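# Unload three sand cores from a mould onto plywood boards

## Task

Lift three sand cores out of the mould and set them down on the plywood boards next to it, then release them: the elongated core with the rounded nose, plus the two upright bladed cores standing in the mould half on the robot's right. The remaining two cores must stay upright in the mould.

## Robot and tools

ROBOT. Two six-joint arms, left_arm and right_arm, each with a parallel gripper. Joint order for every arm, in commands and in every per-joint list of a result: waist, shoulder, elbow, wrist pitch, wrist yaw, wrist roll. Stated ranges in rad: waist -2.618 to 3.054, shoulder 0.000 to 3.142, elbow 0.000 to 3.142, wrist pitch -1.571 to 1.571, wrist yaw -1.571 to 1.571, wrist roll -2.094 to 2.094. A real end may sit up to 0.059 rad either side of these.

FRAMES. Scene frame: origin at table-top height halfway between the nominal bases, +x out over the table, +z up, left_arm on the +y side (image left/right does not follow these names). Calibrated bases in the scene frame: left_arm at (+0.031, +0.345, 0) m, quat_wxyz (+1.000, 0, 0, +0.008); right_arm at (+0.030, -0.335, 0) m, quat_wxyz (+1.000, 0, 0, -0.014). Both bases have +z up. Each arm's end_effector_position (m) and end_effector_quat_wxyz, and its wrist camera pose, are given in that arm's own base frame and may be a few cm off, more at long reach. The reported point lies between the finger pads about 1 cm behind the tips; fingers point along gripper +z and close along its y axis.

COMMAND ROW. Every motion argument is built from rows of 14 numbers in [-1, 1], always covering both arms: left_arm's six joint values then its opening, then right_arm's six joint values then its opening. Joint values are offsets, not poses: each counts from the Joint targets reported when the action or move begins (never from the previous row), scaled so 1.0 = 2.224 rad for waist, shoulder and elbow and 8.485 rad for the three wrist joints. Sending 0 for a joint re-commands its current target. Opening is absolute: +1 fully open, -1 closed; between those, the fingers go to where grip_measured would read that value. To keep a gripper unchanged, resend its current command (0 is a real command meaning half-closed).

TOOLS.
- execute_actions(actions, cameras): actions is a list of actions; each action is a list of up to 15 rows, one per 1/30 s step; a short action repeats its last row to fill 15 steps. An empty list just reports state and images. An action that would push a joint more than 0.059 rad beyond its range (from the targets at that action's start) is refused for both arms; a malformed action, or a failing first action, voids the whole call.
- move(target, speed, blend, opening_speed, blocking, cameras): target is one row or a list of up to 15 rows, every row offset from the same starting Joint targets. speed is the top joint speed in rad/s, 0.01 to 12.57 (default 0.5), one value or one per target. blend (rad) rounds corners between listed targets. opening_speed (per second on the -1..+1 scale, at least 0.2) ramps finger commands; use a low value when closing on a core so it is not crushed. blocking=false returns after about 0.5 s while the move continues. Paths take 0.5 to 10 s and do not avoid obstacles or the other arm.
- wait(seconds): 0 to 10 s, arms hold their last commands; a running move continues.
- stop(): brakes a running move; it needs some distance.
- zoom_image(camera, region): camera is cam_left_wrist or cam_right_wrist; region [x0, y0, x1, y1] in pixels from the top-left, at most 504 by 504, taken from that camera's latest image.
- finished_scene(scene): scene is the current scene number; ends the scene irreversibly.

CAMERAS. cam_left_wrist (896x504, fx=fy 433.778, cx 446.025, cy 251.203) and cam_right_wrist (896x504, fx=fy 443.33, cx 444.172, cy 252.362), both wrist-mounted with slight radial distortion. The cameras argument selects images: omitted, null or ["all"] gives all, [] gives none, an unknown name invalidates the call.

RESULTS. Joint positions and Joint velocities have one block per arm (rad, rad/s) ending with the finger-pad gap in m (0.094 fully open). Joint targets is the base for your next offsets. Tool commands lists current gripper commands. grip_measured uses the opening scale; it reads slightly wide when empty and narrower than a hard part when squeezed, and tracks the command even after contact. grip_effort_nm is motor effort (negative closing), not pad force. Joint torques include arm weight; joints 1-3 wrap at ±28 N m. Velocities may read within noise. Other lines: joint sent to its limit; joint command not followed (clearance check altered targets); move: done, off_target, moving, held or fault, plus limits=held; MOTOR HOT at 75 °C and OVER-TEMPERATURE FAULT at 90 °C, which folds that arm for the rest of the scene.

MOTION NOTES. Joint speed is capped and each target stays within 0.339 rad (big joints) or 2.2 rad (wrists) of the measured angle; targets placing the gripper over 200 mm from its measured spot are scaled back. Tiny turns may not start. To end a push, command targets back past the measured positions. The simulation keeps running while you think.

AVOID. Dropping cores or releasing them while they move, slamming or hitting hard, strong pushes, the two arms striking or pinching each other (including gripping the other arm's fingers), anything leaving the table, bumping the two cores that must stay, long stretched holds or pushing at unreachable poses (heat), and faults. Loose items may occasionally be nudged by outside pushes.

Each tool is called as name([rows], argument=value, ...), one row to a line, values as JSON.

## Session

execute_actions(actions=[])

Scene clock: 0.00 s.
left_arm: end_effector_position=(+0.3493, -0.0518, +0.2095) grip_measured=+1.000 grip_effort_nm=n/a end_effector_quat_wxyz=(+0.534, -0.007, +0.815, -0.226) | right_arm: end_effector_position=(+0.3046, +0.0783, +0.1820) grip_measured=+1.000 grip_effort_nm=n/a end_effector_quat_wxyz=(+0.477, +0.034, +0.863, +0.162)
Joint positions: left_arm=[0.059 1.017 0.578 0.071 0.424 -0.25 0.094] | right_arm=[0.21 0.854 0.562 -0.224 -0.068 0.329 0.094]
Joint velocities: within noise
Joint torques (N m): no reading
Heat: left arm: 31 °C; right arm: 34 °C.
Joint targets: left_arm=[0.059 1.010 0.587 0.072 0.427 -0.248] | right_arm=[0.210 0.847 0.574 -0.220 -0.067 0.327]
Tool commands: left_gripper/opening=+1.0 right_gripper/opening=+1.0

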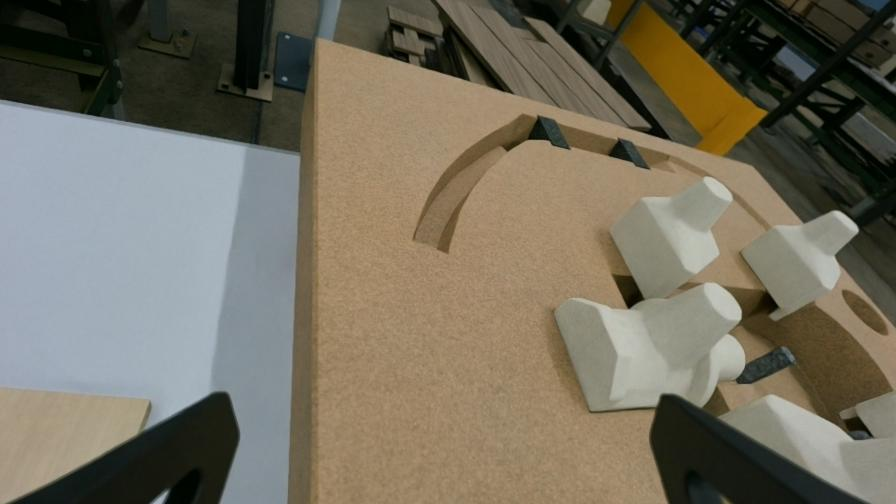

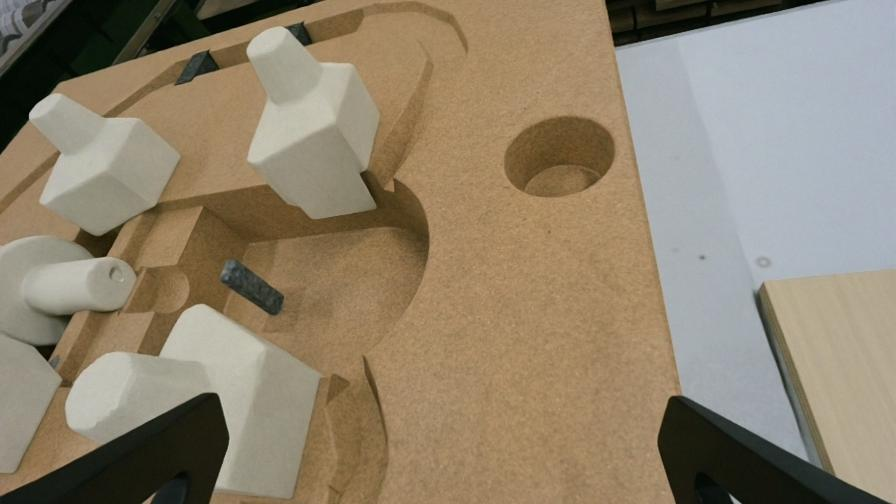

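move(target=[-0.2603,0.4353,0.6924,-0.1557,-0.0503,0.0292,1,0.0629,0.3835,0.7311,-0.1509,0.0079,-0.0385,1], speed=1.0)

Scene clock: 6.80 s.
left_arm: end_effector_position=(+0.4044, -0.2324, +0.2351) grip_measured=+1.000 grip_effort_nm=0.032 end_effector_quat_wxyz=(+0.223, +0.248, +0.940, -0.065) | right_arm: end_effector_position=(+0.3515, +0.1284, +0.3370) grip_measured=+1.000 grip_effort_nm=0.027 end_effector_quat_wxyz=(+0.273, -0.162, +0.947, +0.052)
Joint positions: left_arm=[-0.52 1.96 2.101 -1.243 0.009 -0.007 0.094] | right_arm=[0.344 1.692 2.172 -1.487 -0.008 0.007 0.094]
Joint velocities: within noise
Joint torques (N m): left_arm=[0.03 -7.75 7.16 1.26 -0.07 0.03] | right_arm=[0.54 -5.15 6.8 0.84 0.06 -0.11]
Heat: left arm: 33 °C; right arm: 34 °C.
Joint targets: left_arm=[-0.520 1.978 2.127 -1.249 0.000 -0.001] | right_arm=[0.350 1.701 2.200 -1.500 0.000 0.000]
move: done

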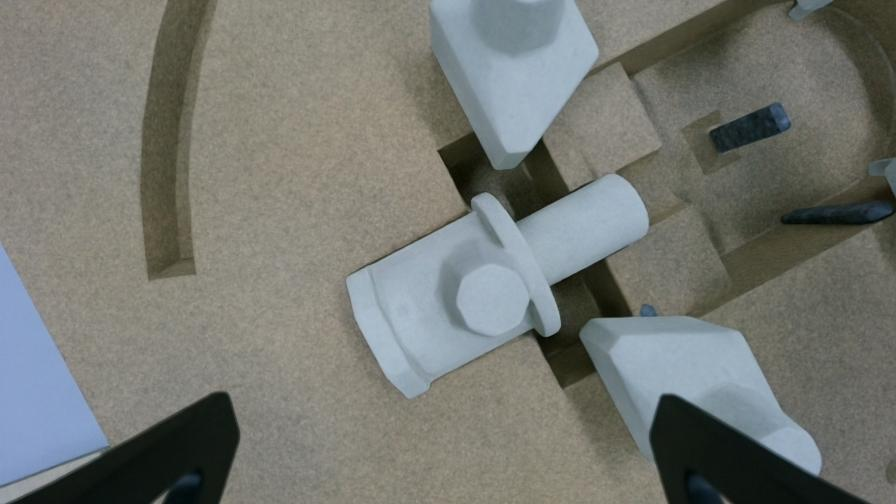

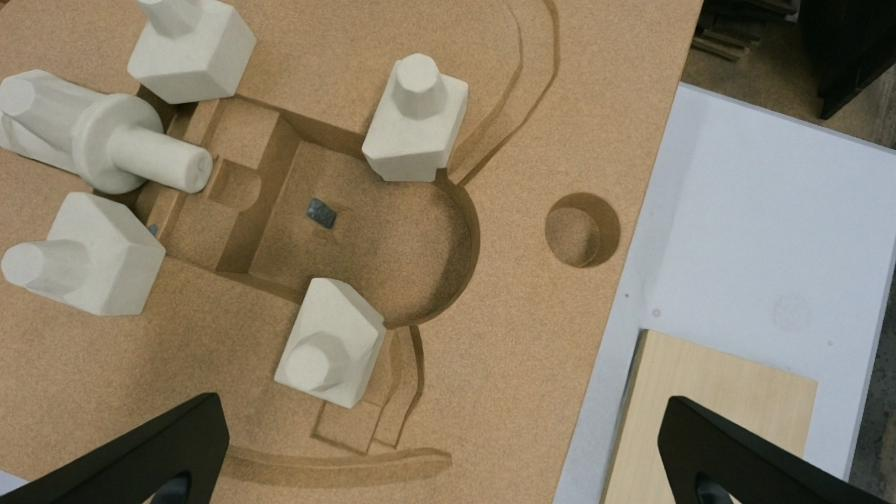

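move(target=[-0.0202,-0.0103,-0.147,0.0382,0,0,1,0.0868,0.0674,-0.1124,-0.0059,0,0,1], speed=0.6)

Scene clock: 23.20 s.
left_arm: end_effector_position=(+0.4112, -0.2576, +0.1638) grip_measured=+1.000 grip_effort_nm=0.032 end_effector_quat_wxyz=(+0.226, +0.266, +0.935, -0.069) | right_arm: end_effector_position=(+0.3113, +0.1898, +0.2099) grip_measured=+1.000 grip_effort_nm=0.022 end_effector_quat_wxyz=(+0.064, -0.265, +0.962, +0.020)
Joint positions: left_arm=[-0.559 1.96 1.806 -0.941 0.008 -0.007 0.094] | right_arm=[0.543 1.854 1.953 -1.536 -0.004 0.006 0.094]
Joint velocities: within noise
Joint torques (N m): left_arm=[-0.42 -9.69 4.82 1.5 -0.05 0.04] | right_arm=[0.01 -7.8 4.79 0.18 0.03 -0.11]
Heat: left arm: 35 °C; right arm: 36 °C.
Joint targets: left_arm=[-0.565 1.955 1.801 -0.925 0.000 -0.001] | right_arm=[0.543 1.850 1.950 -1.550 0.000 0.000]
move: done

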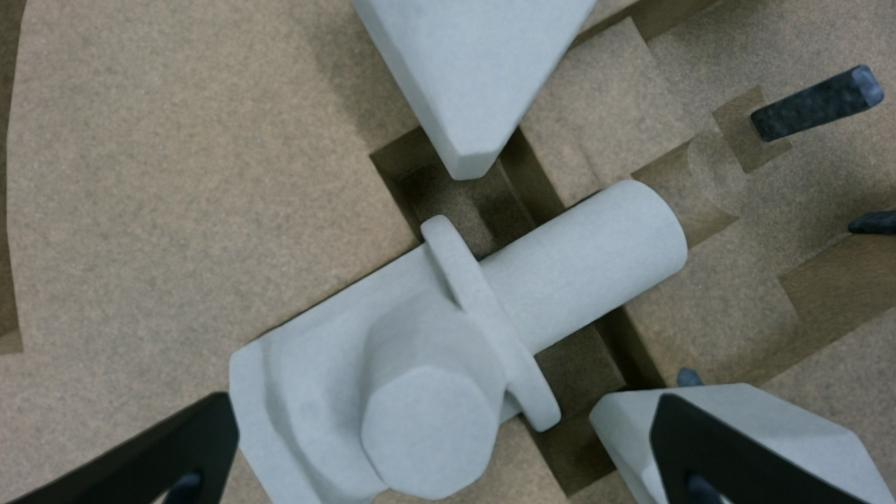

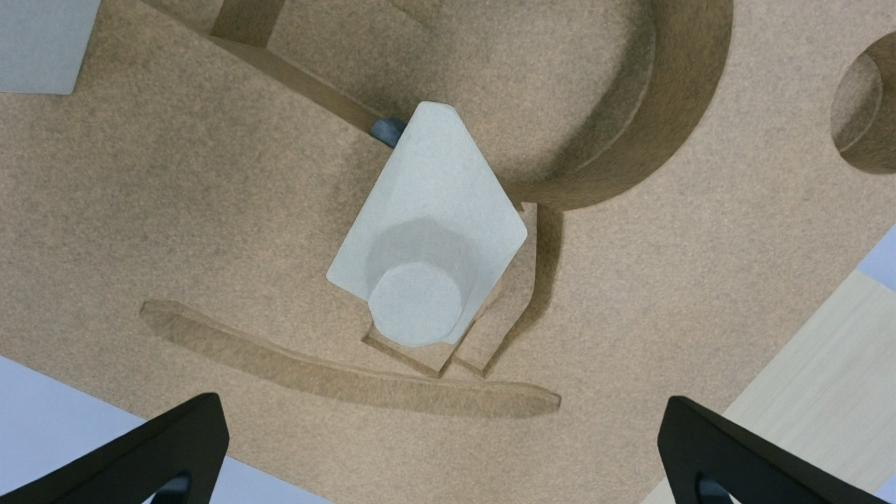

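move([
  [0.0085,0,-0.0315,0.0083,0,0,1,0.0112,0.0549,-0.0486,0.012,0,0,1],
  [0.0085,0,-0.0315,0.0083,0,0,-0.42,0.0112,0.0549,-0.0486,0.012,0,0,-0.42],
], speed=0.3, opening_speed=0.8)

Scene clock: 34.63 s.
left_arm: end_effector_position=(+0.4143, -0.2560, +0.1474) grip_measured=-0.229 grip_effort_nm=-0.994 end_effector_quat_wxyz=(+0.228, +0.264, +0.935, -0.068) | right_arm: end_effector_position=(+0.3075, +0.1974, +0.1471) grip_measured=-0.313 grip_effort_nm=-0.965 end_effector_quat_wxyz=(-0.009, -0.275, +0.961, +0.002)
Joint positions: left_arm=[-0.554 1.96 1.739 -0.87 0.006 -0.004 0.036] | right_arm=[0.563 1.957 1.845 -1.475 -0.01 0.005 0.032]
Joint velocities: within noise
Joint torques (N m): left_arm=[0.61 -9.76 4.56 1.5 -0.03 -0.04] | right_arm=[0.4 -7.19 4.77 0.34 0.08 -0.1]
Heat: left arm: 39 °C; right arm: 38 °C.
Joint targets: left_arm=[-0.546 1.955 1.730 -0.855 0.000 0.000] | right_arm=[0.568 1.973 1.842 -1.448 0.000 0.000]
move: done

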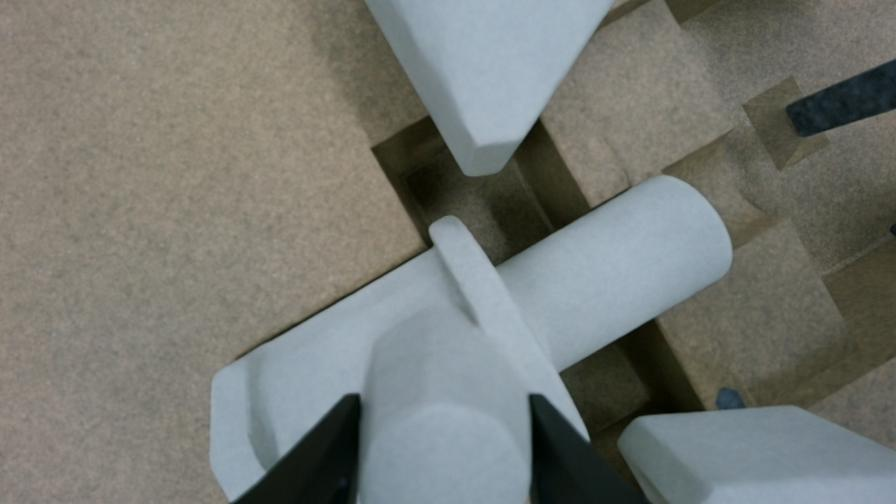

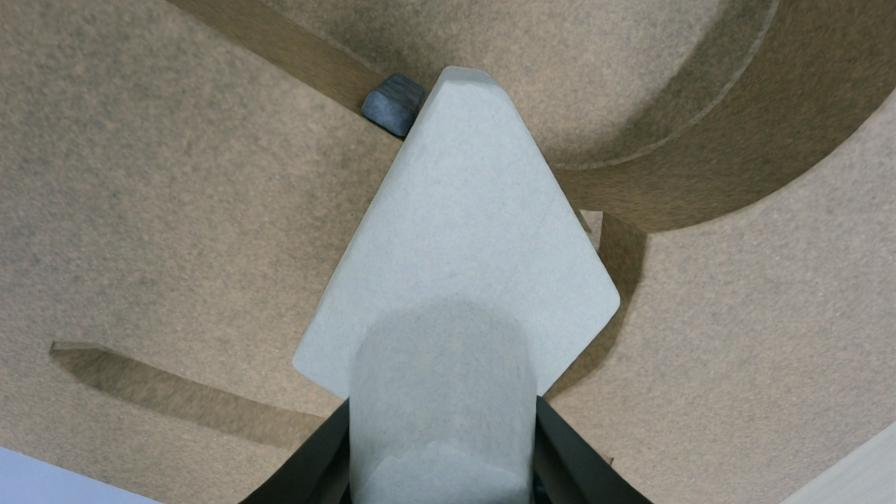

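move([
  [0,-0.0157,0.0719,-0.013,0,0,-0.42,0,-0.0261,0.0373,-0.0061,0,0,-0.42],
  [0,-0.0562,0.1349,-0.0189,0,0,-0.42,0,-0.0508,0.071,-0.012,0,0,-0.42],
  [0.0854,-0.1596,-0.036,-0.0018,0,0,-0.42,-0.4299,-0.0733,0.0508,-0.012,0,0,-0.42],
  [0.3678,-0.2927,-0.2158,-0.0206,-0.037,-0.0817,-0.42,-0.4299,-0.0418,-0.0436,0.0062,0,0,-0.42],
], speed=[0.2,0.25,0.7,0.7], blend=[0.03,0.03,0.1,0])

Scene clock: 61.73 s.
left_arm: end_effector_position=(+0.2764, +0.1283, +0.1819) grip_measured=-0.230 grip_effort_nm=-0.999 end_effector_quat_wxyz=(+0.205, -0.470, +0.853, +0.095) | right_arm: end_effector_position=(+0.3279, -0.1342, +0.1446) grip_measured=-0.320 grip_effort_nm=-1.004 end_effector_quat_wxyz=(+0.002, +0.196, +0.981, -0.001)
Joint positions: left_arm=[0.272 1.355 1.238 -1.086 -0.275 -0.685 0.036] | right_arm=[-0.39 1.888 1.741 -1.42 0.002 0.004 0.032]
Joint velocities: within noise
Joint torques (N m): left_arm=[0.12 -7.97 6.04 1.77 -0.6 -0.17] | right_arm=[0.18 -8.54 5.39 0.32 -0.02 -0.08]
Heat: left arm: 42 °C; right arm: 39 °C.
Joint targets: left_arm=[0.272 1.304 1.250 -1.029 -0.314 -0.694] | right_arm=[-0.388 1.880 1.745 -1.396 0.000 0.000]
move: off_target (left_arm); left_arm: the wrist pitch is farthest, 0.056 rad from its target

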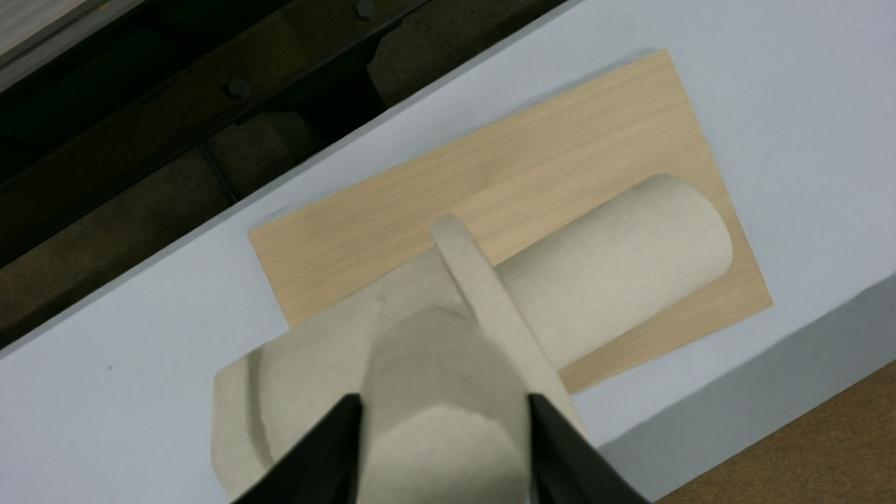

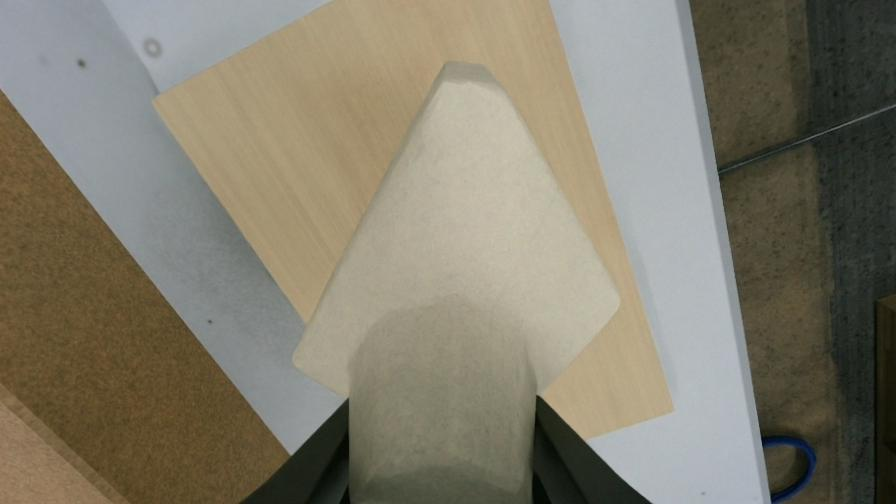

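move(target=[-0.0202,0.0612,-0.0809,0.0346,0,0,-0.42,0,-0.0337,-0.0998,0.0172,0,0,-0.42], speed=0.2)

Scene clock: 89.47 s.
left_arm: end_effector_position=(+0.3066, +0.1242, +0.1183) grip_measured=-0.230 grip_effort_nm=-0.999 end_effector_quat_wxyz=(+0.213, -0.456, +0.860, +0.089) | right_arm: end_effector_position=(+0.3131, -0.1281, +0.1068) grip_measured=-0.320 grip_effort_nm=-1.009 end_effector_quat_wxyz=(-0.008, +0.196, +0.981, +0.001)
Joint positions: left_arm=[0.235 1.45 1.059 -0.799 -0.275 -0.686 0.036] | right_arm=[-0.39 1.842 1.531 -1.275 0.002 0.004 0.032]
Joint velocities: within noise
Joint torques (N m): left_arm=[-0.57 -5.63 6.12 1.84 -0.58 -0.15] | right_arm=[0.2 -10.63 4.51 0.32 -0.01 -0.08]
Heat: left arm: 36 °C; right arm: 44 °C.
Joint targets: left_arm=[0.227 1.440 1.070 -0.736 -0.314 -0.694] | right_arm=[-0.388 1.804 1.523 -1.250 0.000 0.000]
move: off_target (left_arm, right_arm); left_arm: the wrist pitch is farthest, 0.064 rad from its target; right_arm: the shoulder is farthest, 0.037 rad from its target

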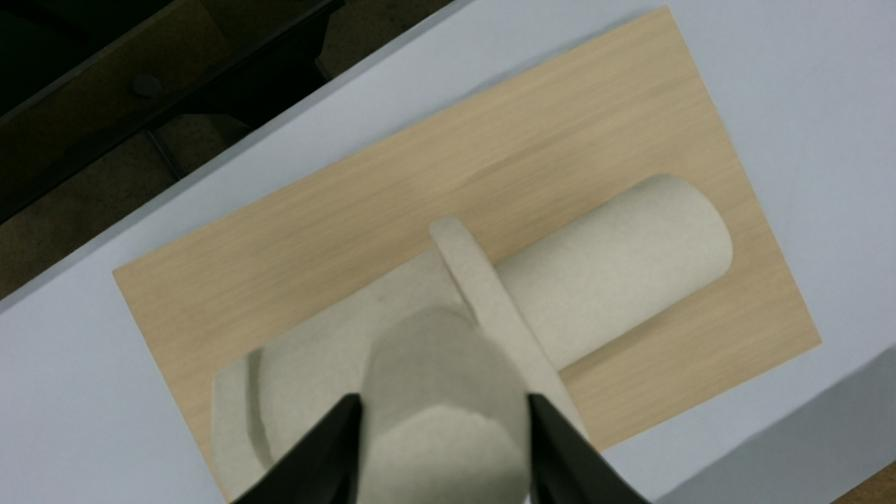

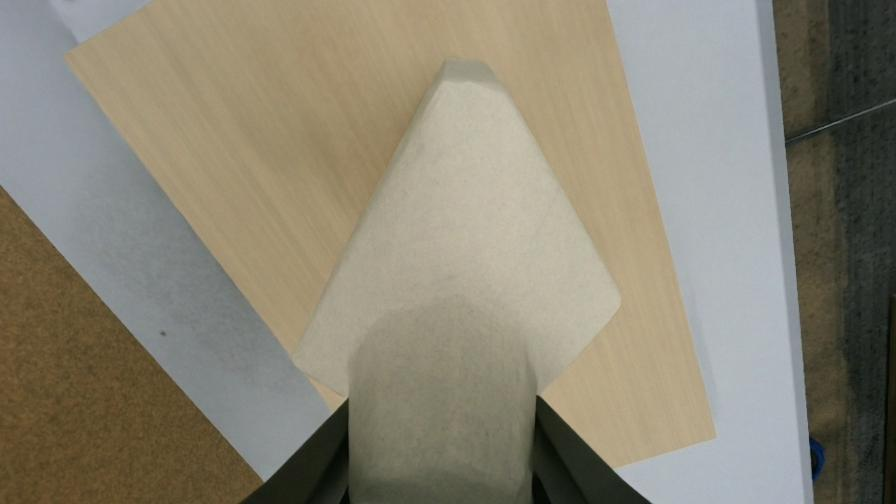

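move([
  [0,0,-0.0207,0.0054,0,0,-0.42,0,0,-0.0072,0.0019,0,0,-0.42],
  [0,0,-0.0207,0.0054,0,0,-0.42,0,0,-0.0072,0.0019,0,0,0.1],
], speed=0.1, opening_speed=0.35)

Scene clock: 95.23 s.
left_arm: end_effector_position=(+0.3053, +0.1257, +0.1104) grip_measured=-0.230 grip_effort_nm=-1.004 end_effector_quat_wxyz=(+0.215, -0.456, +0.858, +0.094) | right_arm: end_effector_position=(+0.3145, -0.1272, +0.1056) grip_measured=+0.097 grip_effort_nm=0.173 end_effector_quat_wxyz=(-0.001, +0.196, +0.981, +0.003)
Joint positions: left_arm=[0.235 1.45 1.024 -0.761 -0.286 -0.686 0.036] | right_arm=[-0.39 1.834 1.517 -1.257 -0.006 0.004 0.052]
Joint velocities: within noise
Joint torques (N m): left_arm=[-0.53 -5.56 5.16 1.93 -0.47 -0.15] | right_arm=[0.16 -9.91 4.4 0.32 0.02 -0.08]
Heat: left arm: 36 °C; right arm: 44 °C.
Joint targets: left_arm=[0.227 1.440 1.024 -0.690 -0.314 -0.694] | right_arm=[-0.388 1.805 1.507 -1.234 0.000 0.000]
move: off_target (left_arm); left_arm: the wrist pitch is farthest, 0.071 rad from its target

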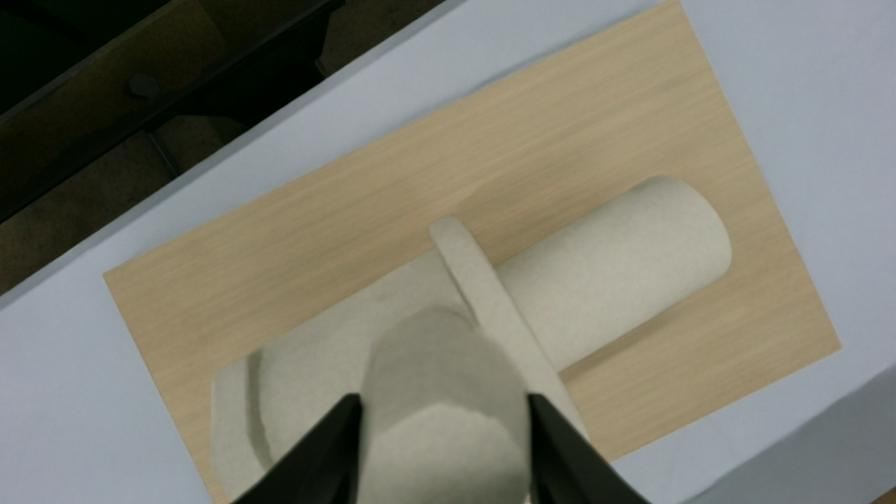

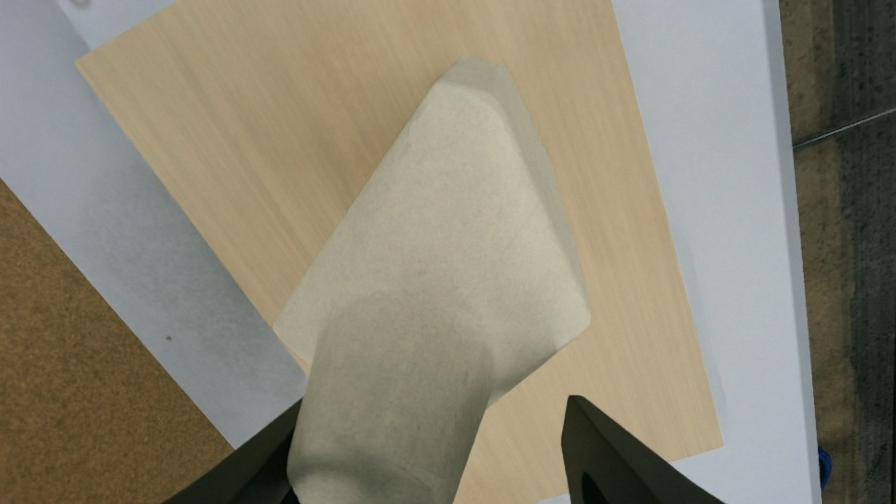

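move(target=[0,0,0,0,0,0,0.2,0,0,0,0,0,0,0.5], opening_speed=0.35)

Scene clock: 98.90 s.
left_arm: end_effector_position=(+0.3168, +0.1296, +0.1159) grip_measured=+0.198 grip_effort_nm=0.125 end_effector_quat_wxyz=(+0.242, -0.458, +0.851, +0.090) | right_arm: end_effector_position=(+0.3159, -0.1276, +0.1056) grip_measured=+0.497 grip_effort_nm=0.183 end_effector_quat_wxyz=(+0.002, +0.196, +0.981, +0.003)
Joint positions: left_arm=[0.235 1.45 1.023 -0.705 -0.292 -0.686 0.056] | right_arm=[-0.39 1.834 1.517 -1.251 -0.007 0.004 0.07]
Joint velocities: within noise
Joint torques (N m): left_arm=[-0.58 -5.61 5.2 1.42 -0.41 -0.11] | right_arm=[0.16 -9.89 4.37 0.26 0.06 -0.08]
Heat: left arm: 36 °C; right arm: 43 °C.
Joint targets: left_arm=[0.227 1.440 1.025 -0.690 -0.314 -0.694] | right_arm=[-0.388 1.805 1.507 -1.234 0.000 0.000]
move: done

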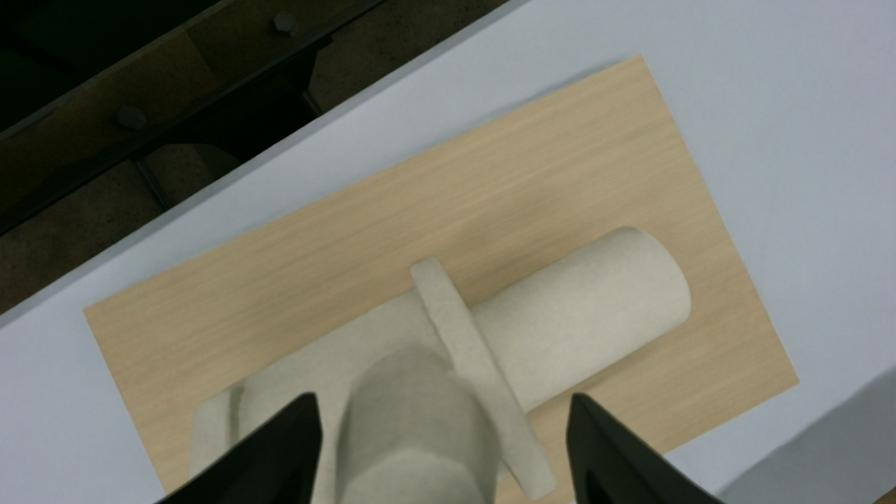

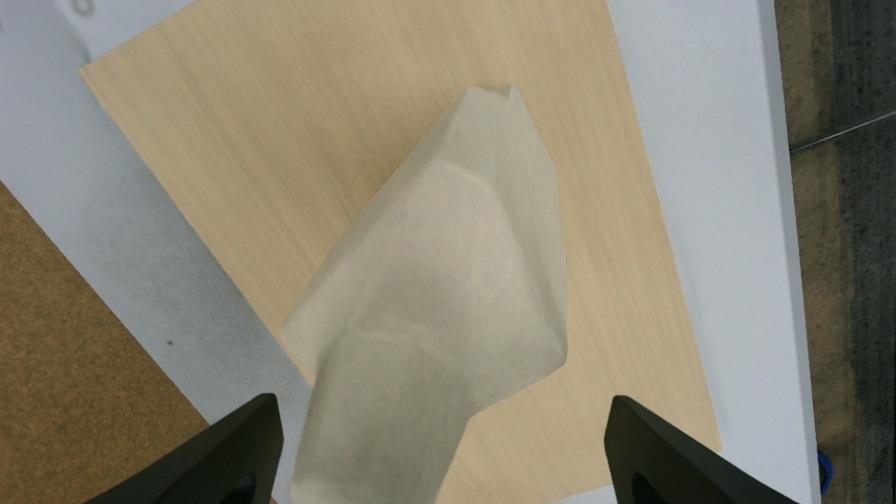

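move([
  [0,0,0,0,0,0,0.9,0,0,0,0,0,0,0.95],
  [0,0,0.157,-0.041,0,0,0.9,0,0,0.157,-0.0295,0,0,0.95],
  [0,0,0.157,-0.041,0,0,0.9,0.3444,0.1304,0.2397,0.0382,0,0,0.95],
], opening_speed=0.8, speed=[0.3,0.35,0.8])

Scene clock: 110.73 s.
left_arm: end_effector_position=(+0.3187, +0.1303, +0.1983) grip_measured=+0.898 grip_effort_nm=0.129 end_effector_quat_wxyz=(+0.242, -0.458, +0.851, +0.091) | right_arm: end_effector_position=(+0.4923, +0.1993, +0.1780) grip_measured=+0.947 grip_effort_nm=0.178 end_effector_quat_wxyz=(+0.271, -0.181, +0.944, +0.055)
Joint positions: left_arm=[0.235 1.45 1.351 -1.032 -0.293 -0.686 0.089] | right_arm=[0.381 2.087 2.007 -0.931 -0.005 0.003 0.091]
Joint velocities: within noise
Joint torques (N m): left_arm=[-0.55 -5.65 7.16 1.2 -0.38 -0.15] | right_arm=[-0.38 -9.51 8.46 1.14 0.03 -0.08]
Heat: left arm: 35 °C; right arm: 41 °C.
Joint targets: left_arm=[0.227 1.440 1.374 -1.038 -0.314 -0.694] | right_arm=[0.378 2.094 2.041 -0.910 0.000 0.000]
move: done

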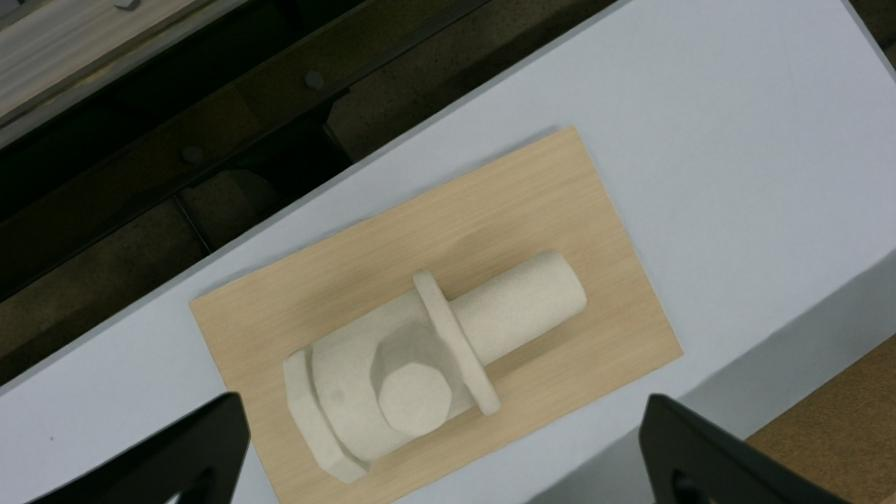

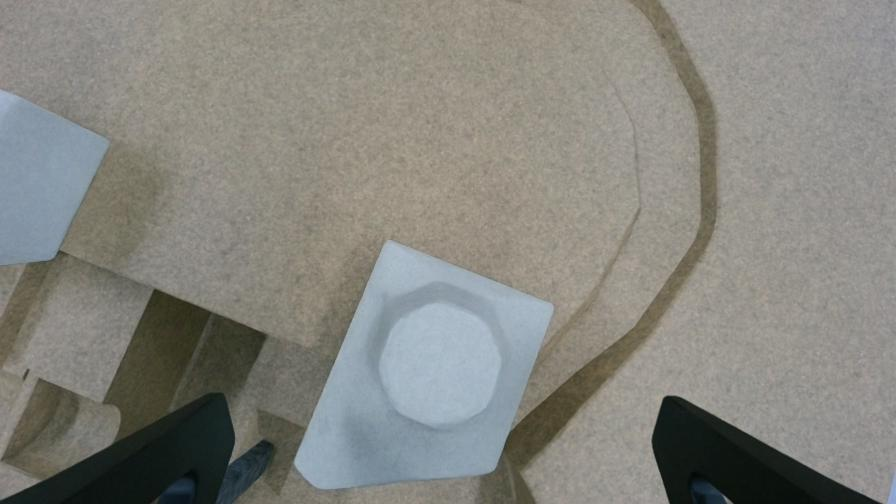

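move([
  [0,0,0,0,0,0,0.9,0,-0.0022,-0.0913,0.0242,0,0,0.95],
  [0,0,0,0,0,0,0.9,0,-0.0022,-0.0913,0.0242,0,0,-0.42],
], speed=0.3, opening_speed=0.8, cameras=["cam_right_wrist"])

Scene clock: 118.20 s.
left_arm: end_effector_position=(+0.3186, +0.1303, +0.1982) grip_measured=+0.898 grip_effort_nm=0.129 end_effector_quat_wxyz=(+0.242, -0.458, +0.851, +0.091) | right_arm: end_effector_position=(+0.5050, +0.2042, +0.1442) grip_measured=+0.227 grip_effort_nm=-1.004 end_effector_quat_wxyz=(+0.294, -0.178, +0.937, +0.059)
Joint positions: left_arm=[0.235 1.45 1.351 -1.033 -0.293 -0.686 0.089] | right_arm=[0.381 2.087 1.845 -0.72 -0.003 0.006 0.058]
Joint velocities: within noise
Joint torques (N m): left_arm=[-0.58 -5.67 7.1 1.19 -0.39 -0.15] | right_arm=[-0.31 -10.03 5.35 1.15 0.02 -0.11]
Heat: left arm: 35 °C; right arm: 41 °C.
Joint targets: left_arm=[0.227 1.440 1.374 -1.038 -0.314 -0.694] | right_arm=[0.378 2.090 1.837 -0.704 0.000 0.000]
move: done
Images, in order (width x height): cam_right_wrist 896x504.

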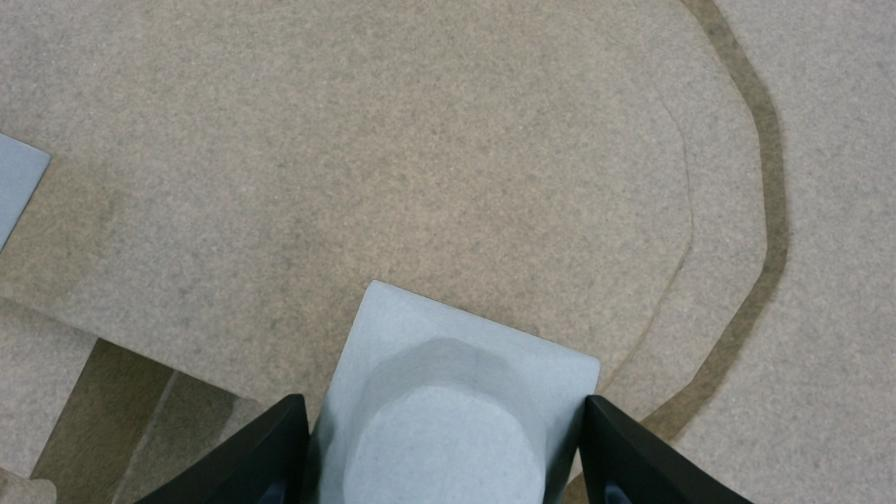

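move([
  [0,0,0,0,0,0,0.9,0,0,0,0,0,0,0.7],
  [0,0,0,0,0,0,0.9,0,0,0.018,-0.0047,0,0,0.7],
  [0,0,0,0,0,0,0.9,0,0,0.018,-0.0047,0,0,-0.42],
], speed=0.3, opening_speed=1.0, cameras=["cam_right_wrist"])

Scene clock: 125.90 s.
left_arm: end_effector_position=(+0.3186, +0.1303, +0.1982) grip_measured=+0.898 grip_effort_nm=0.129 end_effector_quat_wxyz=(+0.242, -0.458, +0.851, +0.091) | right_arm: end_effector_position=(+0.5018, +0.2029, +0.1418) grip_measured=+0.255 grip_effort_nm=-1.004 end_effector_quat_wxyz=(+0.286, -0.176, +0.940, +0.058)
Joint positions: left_arm=[0.235 1.45 1.351 -1.033 -0.293 -0.686 0.089] | right_arm=[0.381 2.087 1.845 -0.736 -0.003 0.012 0.059]
Joint velocities: within noise
Joint torques (N m): left_arm=[-0.54 -5.68 7.02 1.19 -0.39 -0.13] | right_arm=[-0.29 -10 8.49 0.9 0.02 -0.17]
Heat: left arm: 35 °C; right arm: 41 °C.
Joint targets: left_arm=[0.227 1.440 1.374 -1.038 -0.314 -0.694] | right_arm=[0.378 2.090 1.877 -0.744 0.000 0.000]
move: done
Images, in order (width x height): cam_right_wrist 896x504.

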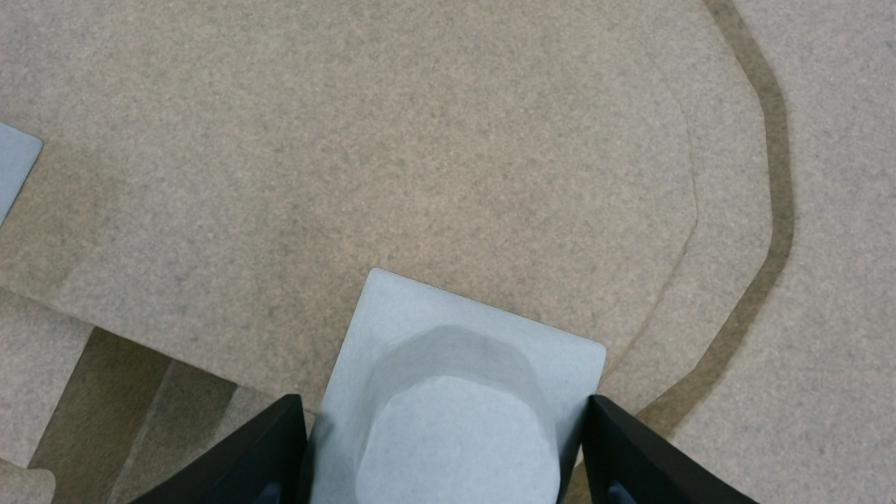

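move([
  [0,0,0,0,0,0,0.9,0,0,0,0,0,0,0.8],
  [0,0,0,0,0,0,0.9,0,0,0.0405,-0.013,0,0,0.8],
  [0,0,0,0,0,0,0.9,0,0,0.009,-0.0045,0,0,0.8],
], speed=0.3, opening_speed=1.0, cameras=["cam_right_wrist"])

Scene clock: 133.43 s.
left_arm: end_effector_position=(+0.3186, +0.1303, +0.1982) grip_measured=+0.898 grip_effort_nm=0.129 end_effector_quat_wxyz=(+0.242, -0.458, +0.851, +0.091) | right_arm: end_effector_position=(+0.4998, +0.2020, +0.1559) grip_measured=+0.797 grip_effort_nm=0.188 end_effector_quat_wxyz=(+0.283, -0.179, +0.941, +0.057)
Joint positions: left_arm=[0.235 1.45 1.351 -1.033 -0.293 -0.686 0.089] | right_arm=[0.381 2.087 1.906 -0.805 -0.003 0.006 0.084]
Joint velocities: within noise
Joint torques (N m): left_arm=[-0.58 -5.64 7.08 1.2 -0.39 -0.14] | right_arm=[-0.34 -10 5.33 1.18 0.02 -0.11]
Heat: left arm: 35 °C; right arm: 41 °C.
Joint targets: left_arm=[0.227 1.440 1.374 -1.038 -0.314 -0.694] | right_arm=[0.378 2.090 1.897 -0.783 0.000 0.000]
move: done
Images, in order (width x height): cam_right_wrist 896x504.

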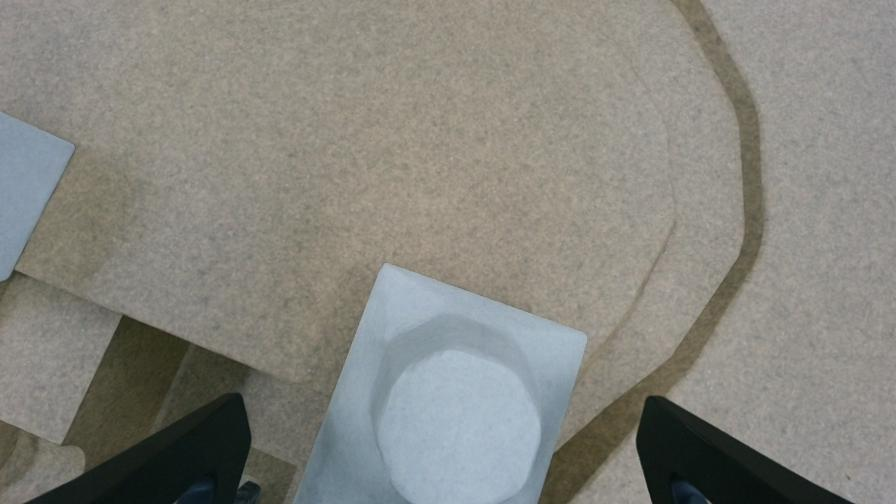

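move(target=[0,0,0,0,0,0,0.9,-0.002,0,0,0,0,0,-0.42], opening_speed=0.7, cameras=["cam_right_wrist"])

Scene clock: 138.83 s.
left_arm: end_effector_position=(+0.3186, +0.1303, +0.1982) grip_measured=+0.898 grip_effort_nm=0.125 end_effector_quat_wxyz=(+0.242, -0.458, +0.851, +0.091) | right_arm: end_effector_position=(+0.5002, +0.2020, +0.1561) grip_measured=-0.293 grip_effort_nm=-0.994 end_effector_quat_wxyz=(+0.283, -0.179, +0.941, +0.056)
Joint positions: left_arm=[0.235 1.45 1.351 -1.033 -0.293 -0.686 0.089] | right_arm=[0.381 2.087 1.906 -0.804 -0.002 0.006 0.033]
Joint velocities: within noise
Joint torques (N m): left_arm=[-0.54 -5.74 7.13 1.18 -0.38 -0.15] | right_arm=[-0.75 -10 5.3 1.18 0.01 -0.11]
Heat: left arm: 35 °C; right arm: 41 °C.
Joint targets: left_arm=[0.227 1.440 1.374 -1.038 -0.314 -0.694] | right_arm=[0.373 2.090 1.897 -0.782 0.000 0.000]
move: done
Images, in order (width x height): cam_right_wrist 896x504.

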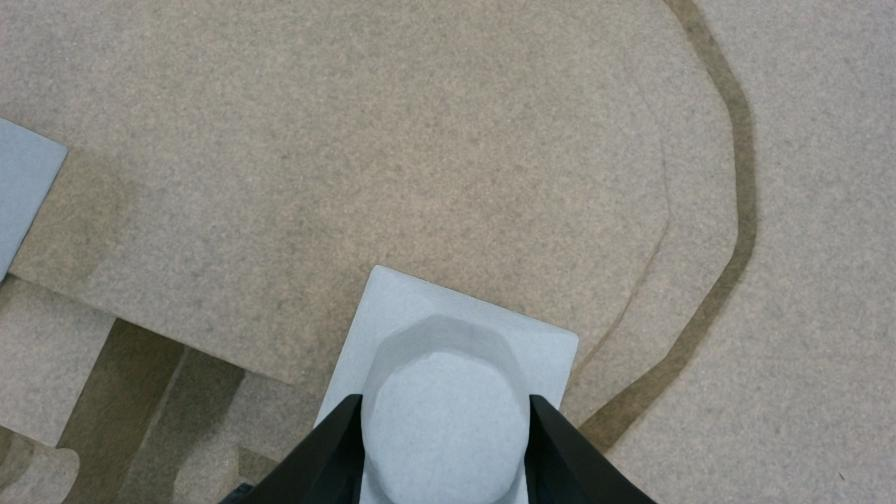

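move([
  [0,0,0,0,0,0,0.9,0,-0.018,0.0764,-0.0118,0,0,-0.42],
  [0,0,0,0,0,0,0.9,0,-0.036,0.1214,-0.0177,0,0,-0.42],
  [0,0,0,0,0,0,0.9,-0.0778,-0.3296,-0.2019,-0.021,0,0,-0.42],
  [0,0,0,0,0,0,0.9,-0.4092,-0.5396,-0.3808,-0.0304,0,0,-0.42],
  [0,0,0,0,0,0,0.9,-0.4092,-0.5665,-0.5517,0.0079,0,0,-0.42],
], speed=[0.2,0.25,0.7,0.7,0.3], blend=[0.03,0.03,0.06,0.03,0], cameras=["cam_right_wrist"])

Scene clock: 158.67 s.
left_arm: end_effector_position=(+0.3186, +0.1303, +0.1982) grip_measured=+0.898 grip_effort_nm=0.125 end_effector_quat_wxyz=(+0.242, -0.458, +0.851, +0.091) | right_arm: end_effector_position=(+0.2061, -0.1203, +0.1254) grip_measured=-0.294 grip_effort_nm=-1.009 end_effector_quat_wxyz=(+0.285, +0.253, +0.921, -0.078)
Joint positions: left_arm=[0.235 1.45 1.351 -1.033 -0.293 -0.686 0.089] | right_arm=[-0.53 0.854 0.665 -0.782 0.003 0.006 0.033]
Joint velocities: within noise
Joint torques (N m): left_arm=[-0.51 -5.67 7.09 1.19 -0.37 -0.14] | right_arm=[-0.59 -2.74 6.32 1.6 -0.04 -0.11]
Heat: left arm: 35 °C; right arm: 41 °C.
Joint targets: left_arm=[0.227 1.440 1.374 -1.038 -0.314 -0.694] | right_arm=[-0.537 0.830 0.670 -0.716 0.000 0.000]
move: off_target (right_arm); right_arm: the wrist pitch is farthest, 0.067 rad from its target
Images, in order (width x height): cam_right_wrist 896x504.

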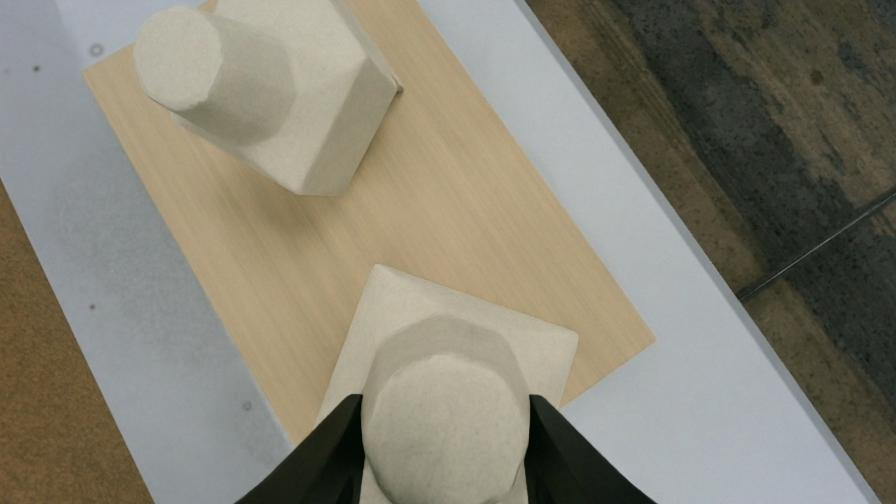

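move([
  [0,0,0,0,0,0,0.9,0,0,-0.0216,0.0057,0,0,-0.42],
  [0,0,0,0,0,0,0.9,0,0,-0.027,0.0071,0,0,-0.42],
], speed=[0.12,0.06], cameras=["cam_right_wrist"])

Scene clock: 162.67 s.
left_arm: end_effector_position=(+0.3186, +0.1303, +0.1982) grip_measured=+0.898 grip_effort_nm=0.125 end_effector_quat_wxyz=(+0.242, -0.458, +0.851, +0.091) | right_arm: end_effector_position=(+0.2068, -0.1207, +0.1118) grip_measured=-0.294 grip_effort_nm=-1.004 end_effector_quat_wxyz=(+0.287, +0.253, +0.920, -0.079)
Joint positions: left_arm=[0.235 1.45 1.351 -1.033 -0.293 -0.686 0.089] | right_arm=[-0.53 0.852 0.608 -0.723 0.003 0.006 0.033]
Joint velocities: within noise
Joint torques (N m): left_arm=[-0.54 -5.7 7.1 1.19 -0.4 -0.15] | right_arm=[-0.58 -2.54 6.13 1.65 -0.04 -0.11]
Heat: left arm: 35 °C; right arm: 40 °C.
Joint targets: left_arm=[0.227 1.440 1.374 -1.038 -0.314 -0.694] | right_arm=[-0.537 0.830 0.610 -0.655 0.000 0.000]
move: off_target (right_arm); right_arm: the wrist pitch is farthest, 0.067 rad from its target
Images, in order (width x height): cam_right_wrist 896x504.

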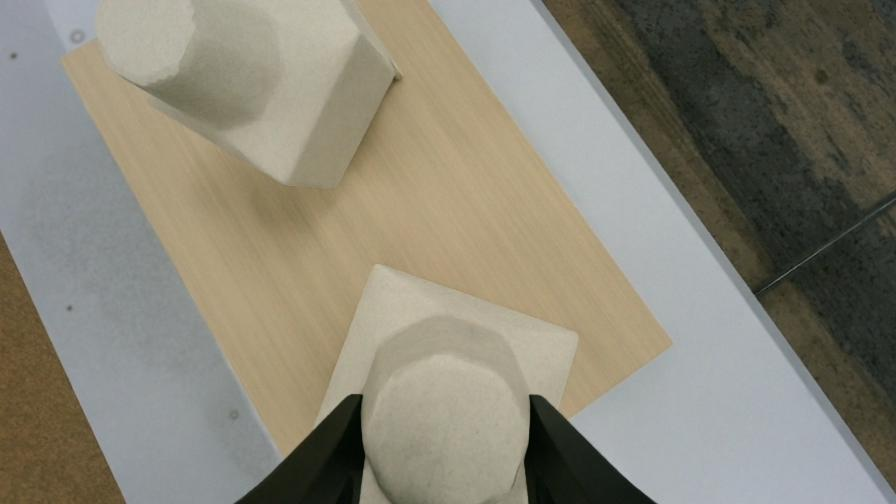

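move(target=[0,0,0,0,0,0,0.9,0,0,-0.0108,0.0028,0,0,-0.42], speed=0.05, cameras=["cam_right_wrist"])

Scene clock: 165.33 s.
left_arm: end_effector_position=(+0.3186, +0.1303, +0.1982) grip_measured=+0.898 grip_effort_nm=0.120 end_effector_quat_wxyz=(+0.242, -0.458, +0.851, +0.091) | right_arm: end_effector_position=(+0.2089, -0.1220, +0.1088) grip_measured=-0.294 grip_effort_nm=-1.004 end_effector_quat_wxyz=(+0.293, +0.253, +0.919, -0.080)
Joint positions: left_arm=[0.235 1.45 1.351 -1.033 -0.293 -0.686 0.089] | right_arm=[-0.53 0.852 0.589 -0.691 0.003 0.006 0.033]
Joint velocities: within noise
Joint torques (N m): left_arm=[-0.54 -5.7 7.04 1.22 -0.38 -0.15] | right_arm=[-0.58 -2.56 5.76 1.59 -0.04 -0.1]
Heat: left arm: 35 °C; right arm: 39 °C.
Joint targets: left_arm=[0.227 1.440 1.374 -1.038 -0.314 -0.694] | right_arm=[-0.537 0.830 0.586 -0.631 0.000 0.000]
move: off_target (right_arm); right_arm: the wrist pitch is farthest, 0.060 rad from its target
Images, in order (width x height): cam_right_wrist 896x504.

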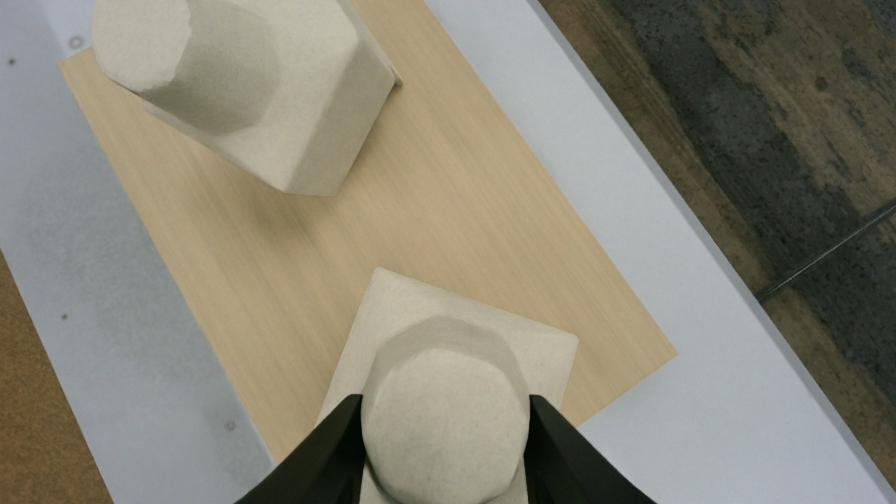

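move([
  [0,0,0,0,0,0,0.9,0,0,-0.0054,0.0014,0,0,-0.42],
  [0,0,0,0,0,0,0.9,0,0,-0.0054,0.0014,0,0,0.5],
], speed=0.05, opening_speed=0.35, cameras=["cam_right_wrist"])

Scene clock: 171.37 s.
left_arm: end_effector_position=(+0.3186, +0.1303, +0.1982) grip_measured=+0.898 grip_effort_nm=0.125 end_effector_quat_wxyz=(+0.242, -0.458, +0.851, +0.091) | right_arm: end_effector_position=(+0.2152, -0.1257, +0.1134) grip_measured=+0.497 grip_effort_nm=0.178 end_effector_quat_wxyz=(+0.314, +0.251, +0.912, -0.086)
Joint positions: left_arm=[0.235 1.45 1.351 -1.033 -0.293 -0.686 0.089] | right_arm=[-0.53 0.842 0.577 -0.643 0.003 0.005 0.07]
Joint velocities: within noise
Joint torques (N m): left_arm=[-0.58 -5.74 7.09 1.17 -0.39 -0.15] | right_arm=[-0.59 -1.8 5.79 1.31 -0.04 -0.11]
Heat: left arm: 35 °C; right arm: 38 °C.
Joint targets: left_arm=[0.227 1.440 1.374 -1.038 -0.314 -0.694] | right_arm=[-0.537 0.829 0.574 -0.619 0.000 0.000]
move: done; target 2's new numbers were sent with right_arm's wrist pitch 0.059 rad from that target
Images, in order (width x height): cam_right_wrist 896x504.

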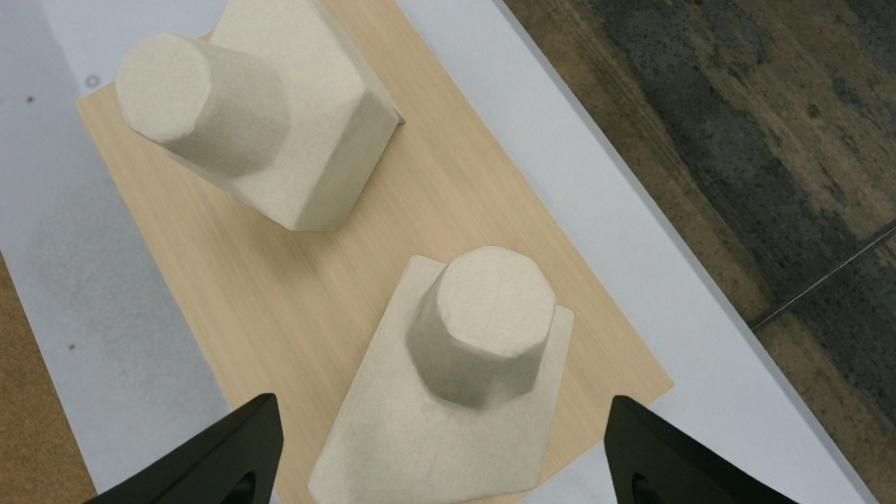

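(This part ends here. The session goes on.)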